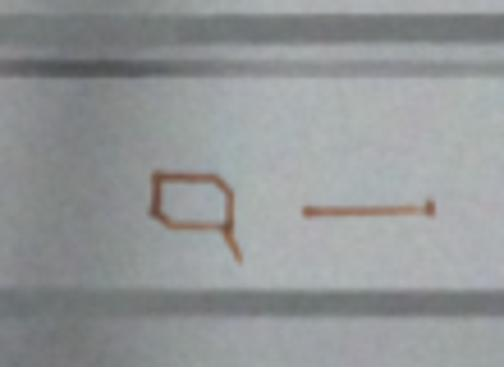

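move(target=[[0,0,0,0,0,0,0.342,0,-0.226,-0.355,0.657,-0.677,-0.315,-0.254,0.342,0,-0.226,-0.355,0.342,0,0.343,0.464,0,-0.7, -0.0882,0.381,-0.1525,0,0,0,0.43,0,-0.285,-0.275,0.757,-0.677,0.4,-0.168,0.40,0,-0.285,-0.275,0.43,-0.12,-0.285,-0.275,0.7,-0.9]], speed=0.15)

zero_wrist_force(arm="right_arm")

move(target=[[0,0,0,0,0,0,0.342,0,-0.226,-0.355,0.657,-0.677,-0.315,-0.254,0.342,0,-0.226,-0.355,0.342,0,0.343,0.464,0,-0.7, 0,0,-0.0258,0,0,0,0.43,0,-0.285,-0.275,0.757,-0.677,0.4,-0.168,0.40,0,-0.285,-0.275,0.43,-0.12,-0.285,-0.275,0.7,-0.9]], speed=0.02)

move(target=[[0,0,0,0,0,0,0.342,0,-0.226,-0.355,0.657,-0.677,-0.315,-0.254,0.342,0,-0.226,-0.355,0.342,0,0.343,0.464,0,-0.7, 0,0,-0.001,0,0,0,0.43,0,-0.285,-0.275,0.757,-0.677,0.4,-0.168,0.40,0,-0.285,-0.275,0.43,-0.12,-0.285,-0.275,0.7,-0.9]], speed=0.01)

Scene clock: 1653.10 s.
left_arm: end_effector_position=(+0.3599, +0.5500, +0.3999) hand_goal=(+0.342, +0.000, -0.226, -0.356, +0.656, -0.678, -0.316, -0.254, +0.342, +0.000, -0.226, -0.356, +0.342, +0.000, +0.342, +0.464) hand_measured=(+0.340, +0.000, -0.230, -0.356, +0.658, -0.678, -0.312, -0.256, +0.340, -0.002, -0.228, -0.360, +0.338, +0.000, +0.338, +0.462) hand_current_ma=(-1, +0, -1, +0, +0, +0, +1, +0, -1, +0, -1, -1, -1, +0, -1, -1) hand_state=(goal, goal, goal, goal, goal, goal, goal, goal, goal, goal, goal, goal, goal, goal, goal, goal) hand_current_limit=0.00 hand_speed=-0.70 end_effector_quat_wxyz=(+0.108, -0.501, +0.596, -0.618) | right_arm: end_effector_position=(+0.5443, -0.0587, +0.0899) hand_goal=(+0.430, +0.000, -0.286, -0.276, +0.756, -0.678, +0.400, -0.168, +0.400, +0.000, -0.286, -0.276, +0.430, -0.120, -0.286, -0.276) hand_measured=(+0.354, -0.004, -0.318, -0.290, +0.742, -0.678, -0.092, -0.204, +0.352, -0.004, -0.298, -0.280, +0.374, -0.122, -0.302, -0.282) hand_current_ma=(-248, -4, -71, -23, -23, -1, -468, -130, -137, -4, -22, -6, -164, -1, -28, -8) hand_state=(blocked, goal, blocked, goal, goal, goal, blocked, blocked, blocked, goal, goal, goal, blocked, goal, goal, goal) hand_current_limit=0.70 hand_speed=-0.90 end_effector_quat_wxyz=(-0.148, +0.714, +0.159, +0.666)
Joint positions: left_arm=[4.611 -1.439 -1.656 -2.815 0.622 5.449] | right_arm=[0.457 -1.018 1.874 -0.785 1.622 -1.568]
Joint torques (N m): left_arm=[7.18 23.99 13.34 -0.76 1.82 -1.7] | right_arm=[-2.37 -57.47 -1.9 0.7 -0.43 -1.71]
Wrist force (N, zeroed by zero_wrist_force on right_arm): left_arm=[0.3 -1.5 -0.7] | right_arm=[0.1 -0.3 -0.2]
Wrist torque (N m, zeroed by zero_wrist_force on right_arm): left_arm=[-0.02 0.00 0.44] | right_arm=[-0.02 -0.02 0.02]
Wrist force, peak (N, zeroed by zero_wrist_force on right_arm): left_arm=[0.6 -1.7 -0.8] | right_arm=[1.2 1.3 -0.2]
Hand target: left_arm +0.3599, +0.5500, +0.3999; +0.108, -0.501, +0.596, -0.618 | right_arm +0.5442, -0.0587, +0.0900; -0.148, +0.714, +0.159, +0.666
Off the commanded pose: left_arm 0.000 m, 0 deg | right_arm 0.000 m, 0 deg.
move: done

Wrist force sensor zeroed.

Scene clock: 1654.13 s.
left_arm: end_effector_position=(+0.3599, +0.5500, +0.3999) hand_goal=(+0.342, +0.000, -0.226, -0.356, +0.656, -0.678, -0.316, -0.254, +0.342, +0.000, -0.226, -0.356, +0.342, +0.000, +0.342, +0.464) hand_measured=(+0.340, +0.000, -0.230, -0.356, +0.658, -0.678, -0.312, -0.256, +0.340, -0.002, -0.228, -0.360, +0.338, +0.000, +0.338, +0.462) hand_current_ma=(-1, +0, -1, +0, +0, +0, +1, +0, -1, +0, -1, -1, -1, +0, -1, -1) hand_state=(goal, goal, goal, goal, goal, goal, goal, goal, goal, goal, goal, goal, goal, goal, goal, goal) hand_current_limit=0.00 hand_speed=-0.70 end_effector_quat_wxyz=(+0.108, -0.501, +0.596, -0.618) | right_arm: end_effector_position=(+0.5442, -0.0587, +0.0743) hand_goal=(+0.430, +0.000, -0.286, -0.276, +0.756, -0.678, +0.400, -0.168, +0.400, +0.000, -0.286, -0.276, +0.430, -0.120, -0.286, -0.276) hand_measured=(+0.354, -0.004, -0.318, -0.290, +0.742, -0.678, -0.092, -0.204, +0.352, -0.004, -0.298, -0.280, +0.374, -0.122, -0.302, -0.282) hand_current_ma=(-248, -4, -71, -23, -23, -1, -467, -130, -137, -4, -22, -6, -164, -1, -28, -8) hand_state=(blocked, goal, blocked, goal, goal, goal, blocked, blocked, blocked, goal, goal, goal, blocked, goal, goal, goal) hand_current_limit=0.70 hand_speed=-0.90 end_effector_quat_wxyz=(-0.148, +0.714, +0.159, +0.666)
Joint positions: left_arm=[4.611 -1.439 -1.656 -2.815 0.622 5.449] | right_arm=[0.457 -0.988 1.879 -0.821 1.622 -1.568]
Joint torques (N m): left_arm=[7.49 23.34 12.36 -1.05 1.83 -1.67] | right_arm=[-2.25 -42.17 -5.38 0.06 1.33 -1.53]
Wrist force (N, zeroed by zero_wrist_force on right_arm): left_arm=[0.5 -1.4 -0.8] | right_arm=[-0.1 0.3 -0.1]
Wrist torque (N m, zeroed by zero_wrist_force on right_arm): left_arm=[0.00 -0.03 0.45] | right_arm=[0.05 0.02 0.00]
Wrist force, peak (N, zeroed by zero_wrist_force on right_arm): left_arm=[0.8 -1.6 -0.8] | right_arm=[-0.3 0.4 -0.3]
Hand target: left_arm +0.3599, +0.5500, +0.3999; +0.108, -0.501, +0.596, -0.618 | right_arm +0.5442, -0.0587, +0.0745; -0.148, +0.714, +0.159, +0.666
Off the commanded pose: left_arm 0.000 m, 0 deg | right_arm 0.000 m, 0 deg.
move: done

Scene clock: 1654.83 s.
left_arm: end_effector_position=(+0.3599, +0.5500, +0.3999) hand_goal=(+0.342, +0.000, -0.226, -0.356, +0.656, -0.678, -0.316, -0.254, +0.342, +0.000, -0.226, -0.356, +0.342, +0.000, +0.342, +0.464) hand_measured=(+0.340, +0.000, -0.230, -0.356, +0.658, -0.678, -0.312, -0.256, +0.340, -0.002, -0.228, -0.360, +0.338, +0.000, +0.338, +0.462) hand_current_ma=(-1, +0, -1, +0, +0, +0, +1, +0, -1, +0, -1, -1, -1, +0, -1, -1) hand_state=(goal, goal, goal, goal, goal, goal, goal, goal, goal, goal, goal, goal, goal, goal, goal, goal) hand_current_limit=0.00 hand_speed=-0.70 end_effector_quat_wxyz=(+0.108, -0.501, +0.596, -0.618) | right_arm: end_effector_position=(+0.5442, -0.0587, +0.0739) hand_goal=(+0.430, +0.000, -0.286, -0.276, +0.756, -0.678, +0.400, -0.168, +0.400, +0.000, -0.286, -0.276, +0.430, -0.120, -0.286, -0.276) hand_measured=(+0.354, -0.004, -0.318, -0.290, +0.742, -0.678, -0.092, -0.204, +0.352, -0.004, -0.298, -0.280, +0.374, -0.122, -0.302, -0.282) hand_current_ma=(-248, -4, -71, -23, -23, -1, -468, -130, -137, -4, -22, -6, -164, -1, -28, -8) hand_state=(blocked, goal, blocked, goal, goal, goal, blocked, blocked, blocked, goal, goal, goal, blocked, goal, goal, goal) hand_current_limit=0.70 hand_speed=-0.90 end_effector_quat_wxyz=(-0.148, +0.714, +0.159, +0.666)
Joint positions: left_arm=[4.611 -1.439 -1.656 -2.815 0.622 5.449] | right_arm=[0.457 -0.988 1.879 -0.822 1.622 -1.568]
Joint torques (N m): left_arm=[6.53 23.44 11.77 -0.67 1.59 -1.85] | right_arm=[-1.89 -15.7 -0.93 -3.68 1.34 -1.52]
Wrist force (N, zeroed by zero_wrist_force on right_arm): left_arm=[0.6 -1.5 -0.8] | right_arm=[-0.1 0.2 -0.1]
Wrist torque (N m, zeroed by zero_wrist_force on right_arm): left_arm=[-0.02 -0.04 0.46] | right_arm=[0.03 0.02 0.01]
Wrist force, peak (N, zeroed by zero_wrist_force on right_arm): left_arm=[0.6 -1.6 -0.9] | right_arm=[-0.4 0.4 -0.2]
Hand target: left_arm +0.3599, +0.5500, +0.3999; +0.108, -0.501, +0.596, -0.618 | right_arm +0.5442, -0.0587, +0.0739; -0.148, +0.714, +0.159, +0.666
Off the commanded pose: left_arm 0.000 m, 0 deg | right_arm 0.000 m, 0 deg.
move: done

move(target=[[0,0,0,0,0,0,0.342,0,-0.226,-0.355,0.657,-0.677,-0.315,-0.254,0.342,0,-0.226,-0.355,0.342,0,0.343,0.464,0,-0.7, 0,0,-0.001,0,0,0,0.43,0,-0.285,-0.275,0.757,-0.677,0.4,-0.168,0.40,0,-0.285,-0.275,0.43,-0.12,-0.285,-0.275,0.7,-0.9]], speed=0.01)

move(target=[[0,0,0,0,0,0,0.342,0,-0.226,-0.355,0.657,-0.677,-0.315,-0.254,0.342,0,-0.226,-0.355,0.342,0,0.343,0.464,0,-0.7, 0,0,-0.0007,0,0,0,0.43,0,-0.285,-0.275,0.757,-0.677,0.4,-0.168,0.40,0,-0.285,-0.275,0.43,-0.12,-0.285,-0.275,0.7,-0.9]], speed=0.01)

move(target=[[0,0,0,0,0,0,0.342,0,-0.226,-0.355,0.657,-0.677,-0.315,-0.254,0.342,0,-0.226,-0.355,0.342,0,0.343,0.464,0,-0.7, 0,0,-0.0007,0,0,0,0.43,0,-0.285,-0.275,0.757,-0.677,0.4,-0.168,0.40,0,-0.285,-0.275,0.43,-0.12,-0.285,-0.275,0.7,-0.9]], speed=0.01)

Scene clock: 1660.67 s.
left_arm: end_effector_position=(+0.3599, +0.5500, +0.3999) hand_goal=(+0.342, +0.000, -0.226, -0.356, +0.656, -0.678, -0.316, -0.254, +0.342, +0.000, -0.226, -0.356, +0.342, +0.000, +0.342, +0.464) hand_measured=(+0.340, +0.000, -0.230, -0.356, +0.658, -0.678, -0.312, -0.256, +0.340, -0.002, -0.228, -0.360, +0.338, +0.000, +0.338, +0.462) hand_current_ma=(-1, +0, -1, +0, +0, +0, +1, +0, -1, +0, -1, -1, -1, +0, -1, -1) hand_state=(goal, goal, goal, goal, goal, goal, goal, goal, goal, goal, goal, goal, goal, goal, goal, goal) hand_current_limit=0.00 hand_speed=-0.70 end_effector_quat_wxyz=(+0.108, -0.501, +0.596, -0.618) | right_arm: end_effector_position=(+0.5442, -0.0587, +0.0733) hand_goal=(+0.430, +0.000, -0.286, -0.276, +0.756, -0.678, +0.400, -0.168, +0.400, +0.000, -0.286, -0.276, +0.430, -0.120, -0.286, -0.276) hand_measured=(+0.354, -0.004, -0.318, -0.290, +0.742, -0.678, -0.092, -0.204, +0.352, -0.004, -0.298, -0.280, +0.374, -0.122, -0.302, -0.282) hand_current_ma=(-248, -4, -71, -23, -23, -1, -467, -130, -137, -4, -22, -6, -164, -1, -28, -8) hand_state=(blocked, goal, blocked, goal, goal, goal, blocked, blocked, blocked, goal, goal, goal, blocked, goal, goal, goal) hand_current_limit=0.70 hand_speed=-0.90 end_effector_quat_wxyz=(-0.148, +0.714, +0.159, +0.666)
Joint positions: left_arm=[4.611 -1.439 -1.656 -2.815 0.622 5.449] | right_arm=[0.457 -0.986 1.88 -0.823 1.622 -1.568]
Joint torques (N m): left_arm=[6.99 23.27 13.17 -0.83 1.75 -1.67] | right_arm=[2.79 -17.8 -1.26 -3.71 0.74 -1.35]
Wrist force (N, zeroed by zero_wrist_force on right_arm): left_arm=[0.6 -1.5 -0.7] | right_arm=[-0.1 0.3 0.1]
Wrist torque (N m, zeroed by zero_wrist_force on right_arm): left_arm=[-0.03 -0.04 0.47] | right_arm=[0.03 0.01 0.00]
Wrist force, peak (N, zeroed by zero_wrist_force on right_arm): left_arm=[0.6 -1.8 -0.8] | right_arm=[-0.6 0.0 -0.1]
Hand target: left_arm +0.3599, +0.5500, +0.3999; +0.108, -0.501, +0.596, -0.618 | right_arm +0.5442, -0.0587, +0.0733; -0.148, +0.714, +0.159, +0.666
Off the commanded pose: left_arm 0.000 m, 0 deg | right_arm 0.000 m, 0 deg.
move: done

Scene clock: 1661.37 s.
left_arm: end_effector_position=(+0.3599, +0.5500, +0.3999) hand_goal=(+0.342, +0.000, -0.226, -0.356, +0.656, -0.678, -0.316, -0.254, +0.342, +0.000, -0.226, -0.356, +0.342, +0.000, +0.342, +0.464) hand_measured=(+0.340, +0.000, -0.230, -0.356, +0.658, -0.678, -0.312, -0.256, +0.340, -0.002, -0.228, -0.360, +0.338, +0.000, +0.338, +0.462) hand_current_ma=(-1, +0, -1, +0, +0, +0, +1, +0, -1, +0, -1, -1, -1, +0, -1, -1) hand_state=(goal, goal, goal, goal, goal, goal, goal, goal, goal, goal, goal, goal, goal, goal, goal, goal) hand_current_limit=0.00 hand_speed=-0.70 end_effector_quat_wxyz=(+0.108, -0.501, +0.596, -0.618) | right_arm: end_effector_position=(+0.5442, -0.0587, +0.0729) hand_goal=(+0.430, +0.000, -0.286, -0.276, +0.756, -0.678, +0.400, -0.168, +0.400, +0.000, -0.286, -0.276, +0.430, -0.120, -0.286, -0.276) hand_measured=(+0.354, -0.004, -0.318, -0.290, +0.742, -0.678, -0.092, -0.204, +0.352, -0.004, -0.298, -0.280, +0.374, -0.122, -0.302, -0.282) hand_current_ma=(-248, -4, -71, -23, -23, -1, -468, -131, -137, -4, -22, -6, -164, -1, -28, -8) hand_state=(blocked, goal, blocked, goal, goal, goal, blocked, blocked, blocked, goal, goal, goal, blocked, goal, goal, goal) hand_current_limit=0.70 hand_speed=-0.90 end_effector_quat_wxyz=(-0.148, +0.714, +0.159, +0.666)
Joint positions: left_arm=[4.611 -1.439 -1.656 -2.815 0.622 5.449] | right_arm=[0.457 -0.986 1.88 -0.824 1.622 -1.568]
Joint torques (N m): left_arm=[8.28 22.86 13.55 -0.78 1.64 -1.88] | right_arm=[3.83 -16.39 -1.09 -3.43 0.74 -1.15]
Wrist force (N, zeroed by zero_wrist_force on right_arm): left_arm=[0.5 -1.6 -0.5] | right_arm=[0.7 0.1 0.0]
Wrist torque (N m, zeroed by zero_wrist_force on right_arm): left_arm=[-0.04 -0.02 0.46] | right_arm=[0.00 -0.02 -0.07]
Wrist force, peak (N, zeroed by zero_wrist_force on right_arm): left_arm=[0.6 -1.7 -0.8] | right_arm=[1.0 0.0 -0.5]
Hand target: left_arm +0.3599, +0.5500, +0.3999; +0.108, -0.501, +0.596, -0.618 | right_arm +0.5442, -0.0587, +0.0729; -0.148, +0.714, +0.159, +0.666
Off the commanded pose: left_arm 0.000 m, 0 deg | right_arm 0.000 m, 0 deg.
move: done

Scene clock: 1662.07 s.
left_arm: end_effector_position=(+0.3599, +0.5500, +0.3999) hand_goal=(+0.342, +0.000, -0.226, -0.356, +0.656, -0.678, -0.316, -0.254, +0.342, +0.000, -0.226, -0.356, +0.342, +0.000, +0.342, +0.464) hand_measured=(+0.340, +0.000, -0.230, -0.356, +0.658, -0.678, -0.312, -0.256, +0.340, -0.002, -0.228, -0.360, +0.338, +0.000, +0.338, +0.462) hand_current_ma=(-1, +0, -1, +0, +0, +0, +1, +0, -1, +0, -1, -1, -1, +0, -1, -1) hand_state=(goal, goal, goal, goal, goal, goal, goal, goal, goal, goal, goal, goal, goal, goal, goal, goal) hand_current_limit=0.00 hand_speed=-0.70 end_effector_quat_wxyz=(+0.108, -0.501, +0.596, -0.618) | right_arm: end_effector_position=(+0.5442, -0.0587, +0.0725) hand_goal=(+0.430, +0.000, -0.286, -0.276, +0.756, -0.678, +0.400, -0.168, +0.400, +0.000, -0.286, -0.276, +0.430, -0.120, -0.286, -0.276) hand_measured=(+0.354, -0.002, -0.318, -0.290, +0.744, -0.678, -0.092, -0.206, +0.352, -0.002, -0.298, -0.280, +0.374, -0.118, -0.302, -0.282) hand_current_ma=(-248, -1, -71, -23, -20, -1, -467, -132, -137, -1, -22, -6, -164, +1, -28, -8) hand_state=(blocked, goal, blocked, goal, goal, goal, blocked, blocked, blocked, goal, goal, goal, blocked, goal, goal, goal) hand_current_limit=0.70 hand_speed=-0.90 end_effector_quat_wxyz=(-0.148, +0.714, +0.159, +0.666)
Joint positions: left_arm=[4.611 -1.439 -1.656 -2.815 0.622 5.449] | right_arm=[0.457 -0.985 1.88 -0.825 1.622 -1.568]
Joint torques (N m): left_arm=[6.84 23.32 11.87 -0.81 1.76 -1.73] | right_arm=[4.88 -16.23 -0.69 -3.3 0.57 -1.15]
Wrist force (N, zeroed by zero_wrist_force on right_arm): left_arm=[0.6 -1.6 -0.6] | right_arm=[2.1 0.0 -0.2]
Wrist torque (N m, zeroed by zero_wrist_force on right_arm): left_arm=[-0.04 -0.03 0.46] | right_arm=[-0.01 -0.12 -0.09]
Wrist force, peak (N, zeroed by zero_wrist_force on right_arm): left_arm=[0.3 -1.7 -0.9] | right_arm=[2.1 0.2 -0.3]
Hand target: left_arm +0.3599, +0.5500, +0.3999; +0.108, -0.501, +0.596, -0.618 | right_arm +0.5442, -0.0587, +0.0725; -0.148, +0.714, +0.159, +0.666
Off the commanded pose: left_arm 0.000 m, 0 deg | right_arm 0.000 m, 0 deg.
move: done

move(target=[[0,0,0,0,0,0,0.342,0,-0.226,-0.355,0.657,-0.677,-0.315,-0.254,0.342,0,-0.226,-0.355,0.342,0,0.343,0.464,0,-0.7, -0.0051,-0.0329,0.0005,0,0,0,0.43,0,-0.285,-0.275,0.757,-0.677,0.4,-0.168,0.40,0,-0.285,-0.275,0.43,-0.12,-0.285,-0.275,0.7,-0.9],[0,0,0,0,0,0,0.342,0,-0.226,-0.355,0.657,-0.677,-0.315,-0.254,0.342,0,-0.226,-0.355,0.342,0,0.343,0.464,0,-0.7, 0.0081,-0.0349,0.0006,0,0,0,0.43,0,-0.285,-0.275,0.757,-0.677,0.4,-0.168,0.40,0,-0.285,-0.275,0.43,-0.12,-0.285,-0.275,0.7,-0.9],[0,0,0,0,0,0,0.342,0,-0.226,-0.355,0.657,-0.677,-0.315,-0.254,0.342,0,-0.226,-0.355,0.342,0,0.343,0.464,0,-0.7, 0.0132,-0.002,0.0007,0,0,0,0.43,0,-0.285,-0.275,0.757,-0.677,0.4,-0.168,0.40,0,-0.285,-0.275,0.43,-0.12,-0.285,-0.275,0.7,-0.9],[0,0,0,0,0,0,0.342,0,-0.226,-0.355,0.657,-0.677,-0.315,-0.254,0.342,0,-0.226,-0.355,0.342,0,0.343,0.464,0,-0.7, 0.0264,-0.004,0.0008,0,0,0,0.43,0,-0.285,-0.275,0.757,-0.677,0.4,-0.168,0.40,0,-0.285,-0.275,0.43,-0.12,-0.285,-0.275,0.7,-0.9],[0,0,0,0,0,0,0.342,0,-0.226,-0.355,0.657,-0.677,-0.315,-0.254,0.342,0,-0.226,-0.355,0.342,0,0.343,0.464,0,-0.7, 0.0213,-0.0369,0.0008,0,0,0,0.43,0,-0.285,-0.275,0.757,-0.677,0.4,-0.168,0.40,0,-0.285,-0.275,0.43,-0.12,-0.285,-0.275,0.7,-0.9],[0,0,0,0,0,0,0.342,0,-0.226,-0.355,0.657,-0.677,-0.315,-0.254,0.342,0,-0.226,-0.355,0.342,0,0.343,0.464,0,-0.7, 0.0312,-0.0384,0.0009,0,0,0,0.43,0,-0.285,-0.275,0.757,-0.677,0.4,-0.168,0.40,0,-0.285,-0.275,0.43,-0.12,-0.285,-0.275,0.7,-0.9],[0,0,0,0,0,0,0.342,0,-0.226,-0.355,0.657,-0.677,-0.315,-0.254,0.342,0,-0.226,-0.355,0.342,0,0.343,0.464,0,-0.7, 0.0363,-0.0055,0.001,0,0,0,0.43,0,-0.285,-0.275,0.757,-0.677,0.4,-0.168,0.40,0,-0.285,-0.275,0.43,-0.12,-0.285,-0.275,0.7,-0.9]], speed=0.03)

move(target=[[0,0,0,0,0,0,0.342,0,-0.226,-0.355,0.657,-0.677,-0.315,-0.254,0.342,0,-0.226,-0.355,0.342,0,0.343,0.464,0,-0.7, 0,0,0.03,0,0,0,0.43,0,-0.285,-0.275,0.757,-0.677,0.4,-0.168,0.40,0,-0.285,-0.275,0.43,-0.12,-0.285,-0.275,0.7,-0.9],[0,0,0,0,0,0,0.342,0,-0.226,-0.355,0.657,-0.677,-0.315,-0.254,0.342,0,-0.226,-0.355,0.342,0,0.343,0.464,0,-0.7, 0.05,-0.33,0.12,0,0,0,0.43,0,-0.285,-0.275,0.757,-0.677,0.4,-0.168,0.40,0,-0.285,-0.275,0.43,-0.12,-0.285,-0.275,0.7,-0.9]], speed=[0.05, 0.2], cameras=["cam_above"])

zoom_image(camera="cam_above", region=[410, 295, 540, 365])

Scene clock: 1679.33 s.
left_arm: end_effector_position=(+0.3599, +0.5500, +0.3999) hand_goal=(+0.342, +0.000, -0.226, -0.356, +0.656, -0.678, -0.316, -0.254, +0.342, +0.000, -0.226, -0.356, +0.342, +0.000, +0.342, +0.464) hand_measured=(+0.340, +0.000, -0.230, -0.356, +0.658, -0.678, -0.312, -0.256, +0.340, -0.002, -0.228, -0.360, +0.338, +0.000, +0.338, +0.462) hand_current_ma=(-1, +0, -1, +0, +0, +0, +1, +0, -1, +0, -1, -1, -1, +0, -1, -1) hand_state=(goal, goal, goal, goal, goal, goal, goal, goal, goal, goal, goal, goal, goal, goal, goal, goal) hand_current_limit=0.00 hand_speed=-0.70 end_effector_quat_wxyz=(+0.108, -0.501, +0.596, -0.618) | right_arm: end_effector_position=(+0.5660, -0.0619, +0.0729) hand_goal=(+0.430, +0.000, -0.286, -0.276, +0.756, -0.678, +0.400, -0.168, +0.400, +0.000, -0.286, -0.276, +0.430, -0.120, -0.286, -0.276) hand_measured=(+0.356, -0.004, -0.318, -0.290, +0.744, -0.678, -0.092, -0.206, +0.352, -0.004, -0.298, -0.280, +0.374, -0.120, -0.304, -0.282) hand_current_ma=(-238, -3, -71, -23, -20, -1, -468, -137, -137, -3, -22, -6, -163, +0, -32, -9) hand_state=(blocked, goal, blocked, goal, goal, goal, blocked, blocked, blocked, goal, goal, goal, blocked, goal, goal, goal) hand_current_limit=0.70 hand_speed=-0.90 end_effector_quat_wxyz=(-0.148, +0.714, +0.159, +0.666)
Joint positions: left_arm=[4.611 -1.439 -1.656 -2.815 0.622 5.449] | right_arm=[0.43 -0.963 1.836 -0.802 1.596 -1.569]
Joint torques (N m): left_arm=[7.43 24.01 13.53 -0.78 1.76 -1.73] | right_arm=[-10.71 -42.77 -3.19 -3.02 -1.55 1.15]
Wrist force (N, zeroed by zero_wrist_force on right_arm): left_arm=[0.7 -1.5 -0.7] | right_arm=[1.1 0.3 -0.1]
Wrist torque (N m, zeroed by zero_wrist_force on right_arm): left_arm=[-0.03 -0.06 0.48] | right_arm=[-0.03 -0.07 -0.08]
Wrist force, peak (N, zeroed by zero_wrist_force on right_arm): left_arm=[0.7 -1.7 -0.9] | right_arm=[2.5 0.2 0.1]
Hand target: left_arm +0.3599, +0.5500, +0.3999; +0.108, -0.501, +0.596, -0.618 | right_arm +0.5660, -0.0620, +0.0731; -0.148, +0.714, +0.159, +0.666
Off the commanded pose: left_arm 0.000 m, 0 deg | right_arm 0.000 m, 0 deg.
move: done

Scene clock: 1681.50 s.
left_arm: end_effector_position=(+0.3599, +0.5500, +0.3999) hand_goal=(+0.342, +0.000, -0.226, -0.356, +0.656, -0.678, -0.316, -0.254, +0.342, +0.000, -0.226, -0.356, +0.342, +0.000, +0.342, +0.464) hand_measured=(+0.340, +0.000, -0.230, -0.356, +0.658, -0.678, -0.312, -0.256, +0.340, -0.002, -0.228, -0.360, +0.338, +0.000, +0.338, +0.462) hand_current_ma=(-1, +0, -1, +0, +0, +0, +1, +0, -1, +0, -1, -1, -1, +0, -1, -1) hand_state=(goal, goal, goal, goal, goal, goal, goal, goal, goal, goal, goal, goal, goal, goal, goal, goal) hand_current_limit=0.00 hand_speed=-0.70 end_effector_quat_wxyz=(+0.108, -0.501, +0.596, -0.618) | right_arm: end_effector_position=(+0.5960, -0.2600, +0.1451) hand_goal=(+0.430, +0.000, -0.286, -0.276, +0.756, -0.678, +0.400, -0.168, +0.400, +0.000, -0.286, -0.276, +0.430, -0.120, -0.286, -0.276) hand_measured=(+0.358, -0.004, -0.318, -0.290, +0.744, -0.678, -0.092, -0.206, +0.354, -0.004, -0.300, -0.280, +0.376, -0.122, -0.304, -0.282) hand_current_ma=(-237, -5, -71, -23, -22, -1, -468, -138, -132, -4, -22, -6, -161, -1, -32, -9) hand_state=(blocked, goal, blocked, goal, goal, goal, blocked, blocked, blocked, goal, goal, goal, blocked, goal, goal, goal) hand_current_limit=0.70 hand_speed=-0.90 end_effector_quat_wxyz=(-0.148, +0.714, +0.159, +0.666)
Joint positions: left_arm=[4.611 -1.439 -1.656 -2.815 0.622 5.449] | right_arm=[-0.019 -1.231 2.025 -0.718 1.148 -1.603]
Joint torques (N m): left_arm=[7.77 23.02 12.79 -0.44 1.78 -1.78] | right_arm=[-3.5 -10.82 -29.69 -3.74 -1.19 1.44]
Wrist force (N, zeroed by zero_wrist_force on right_arm): left_arm=[0.5 -1.5 -0.7] | right_arm=[0.0 0.1 -0.1]
Wrist torque (N m, zeroed by zero_wrist_force on right_arm): left_arm=[-0.01 -0.02 0.45] | right_arm=[0.04 0.01 0.08]
Wrist force, peak (N, zeroed by zero_wrist_force on right_arm): left_arm=[0.7 -1.7 -0.7] | right_arm=[0.1 -7.2 1.8]
Hand target: left_arm +0.3599, +0.5500, +0.3999; +0.108, -0.501, +0.596, -0.618 | right_arm +0.5960, -0.2600, +0.1451; -0.148, +0.714, +0.159, +0.666
Off the commanded pose: left_arm 0.000 m, 0 deg | right_arm 0.000 m, 0 deg.
move: done
Images, in order (width x height): cam_above 896x504.

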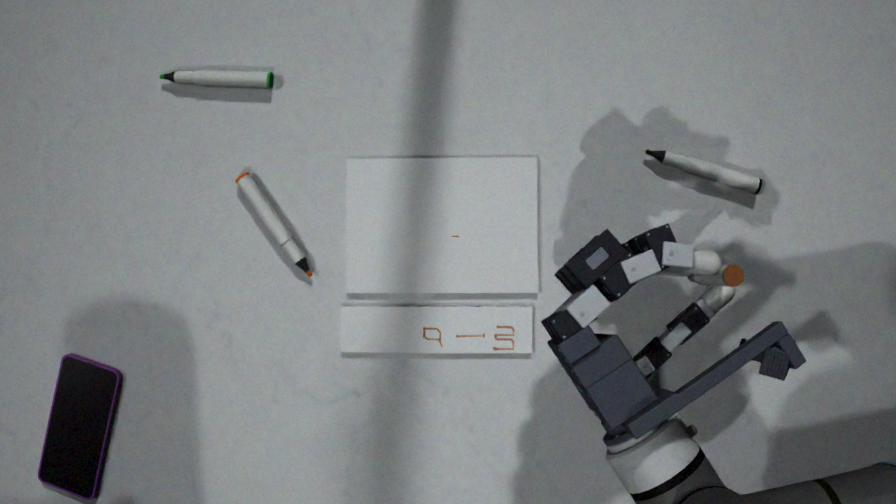

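Scaled by 3.877.

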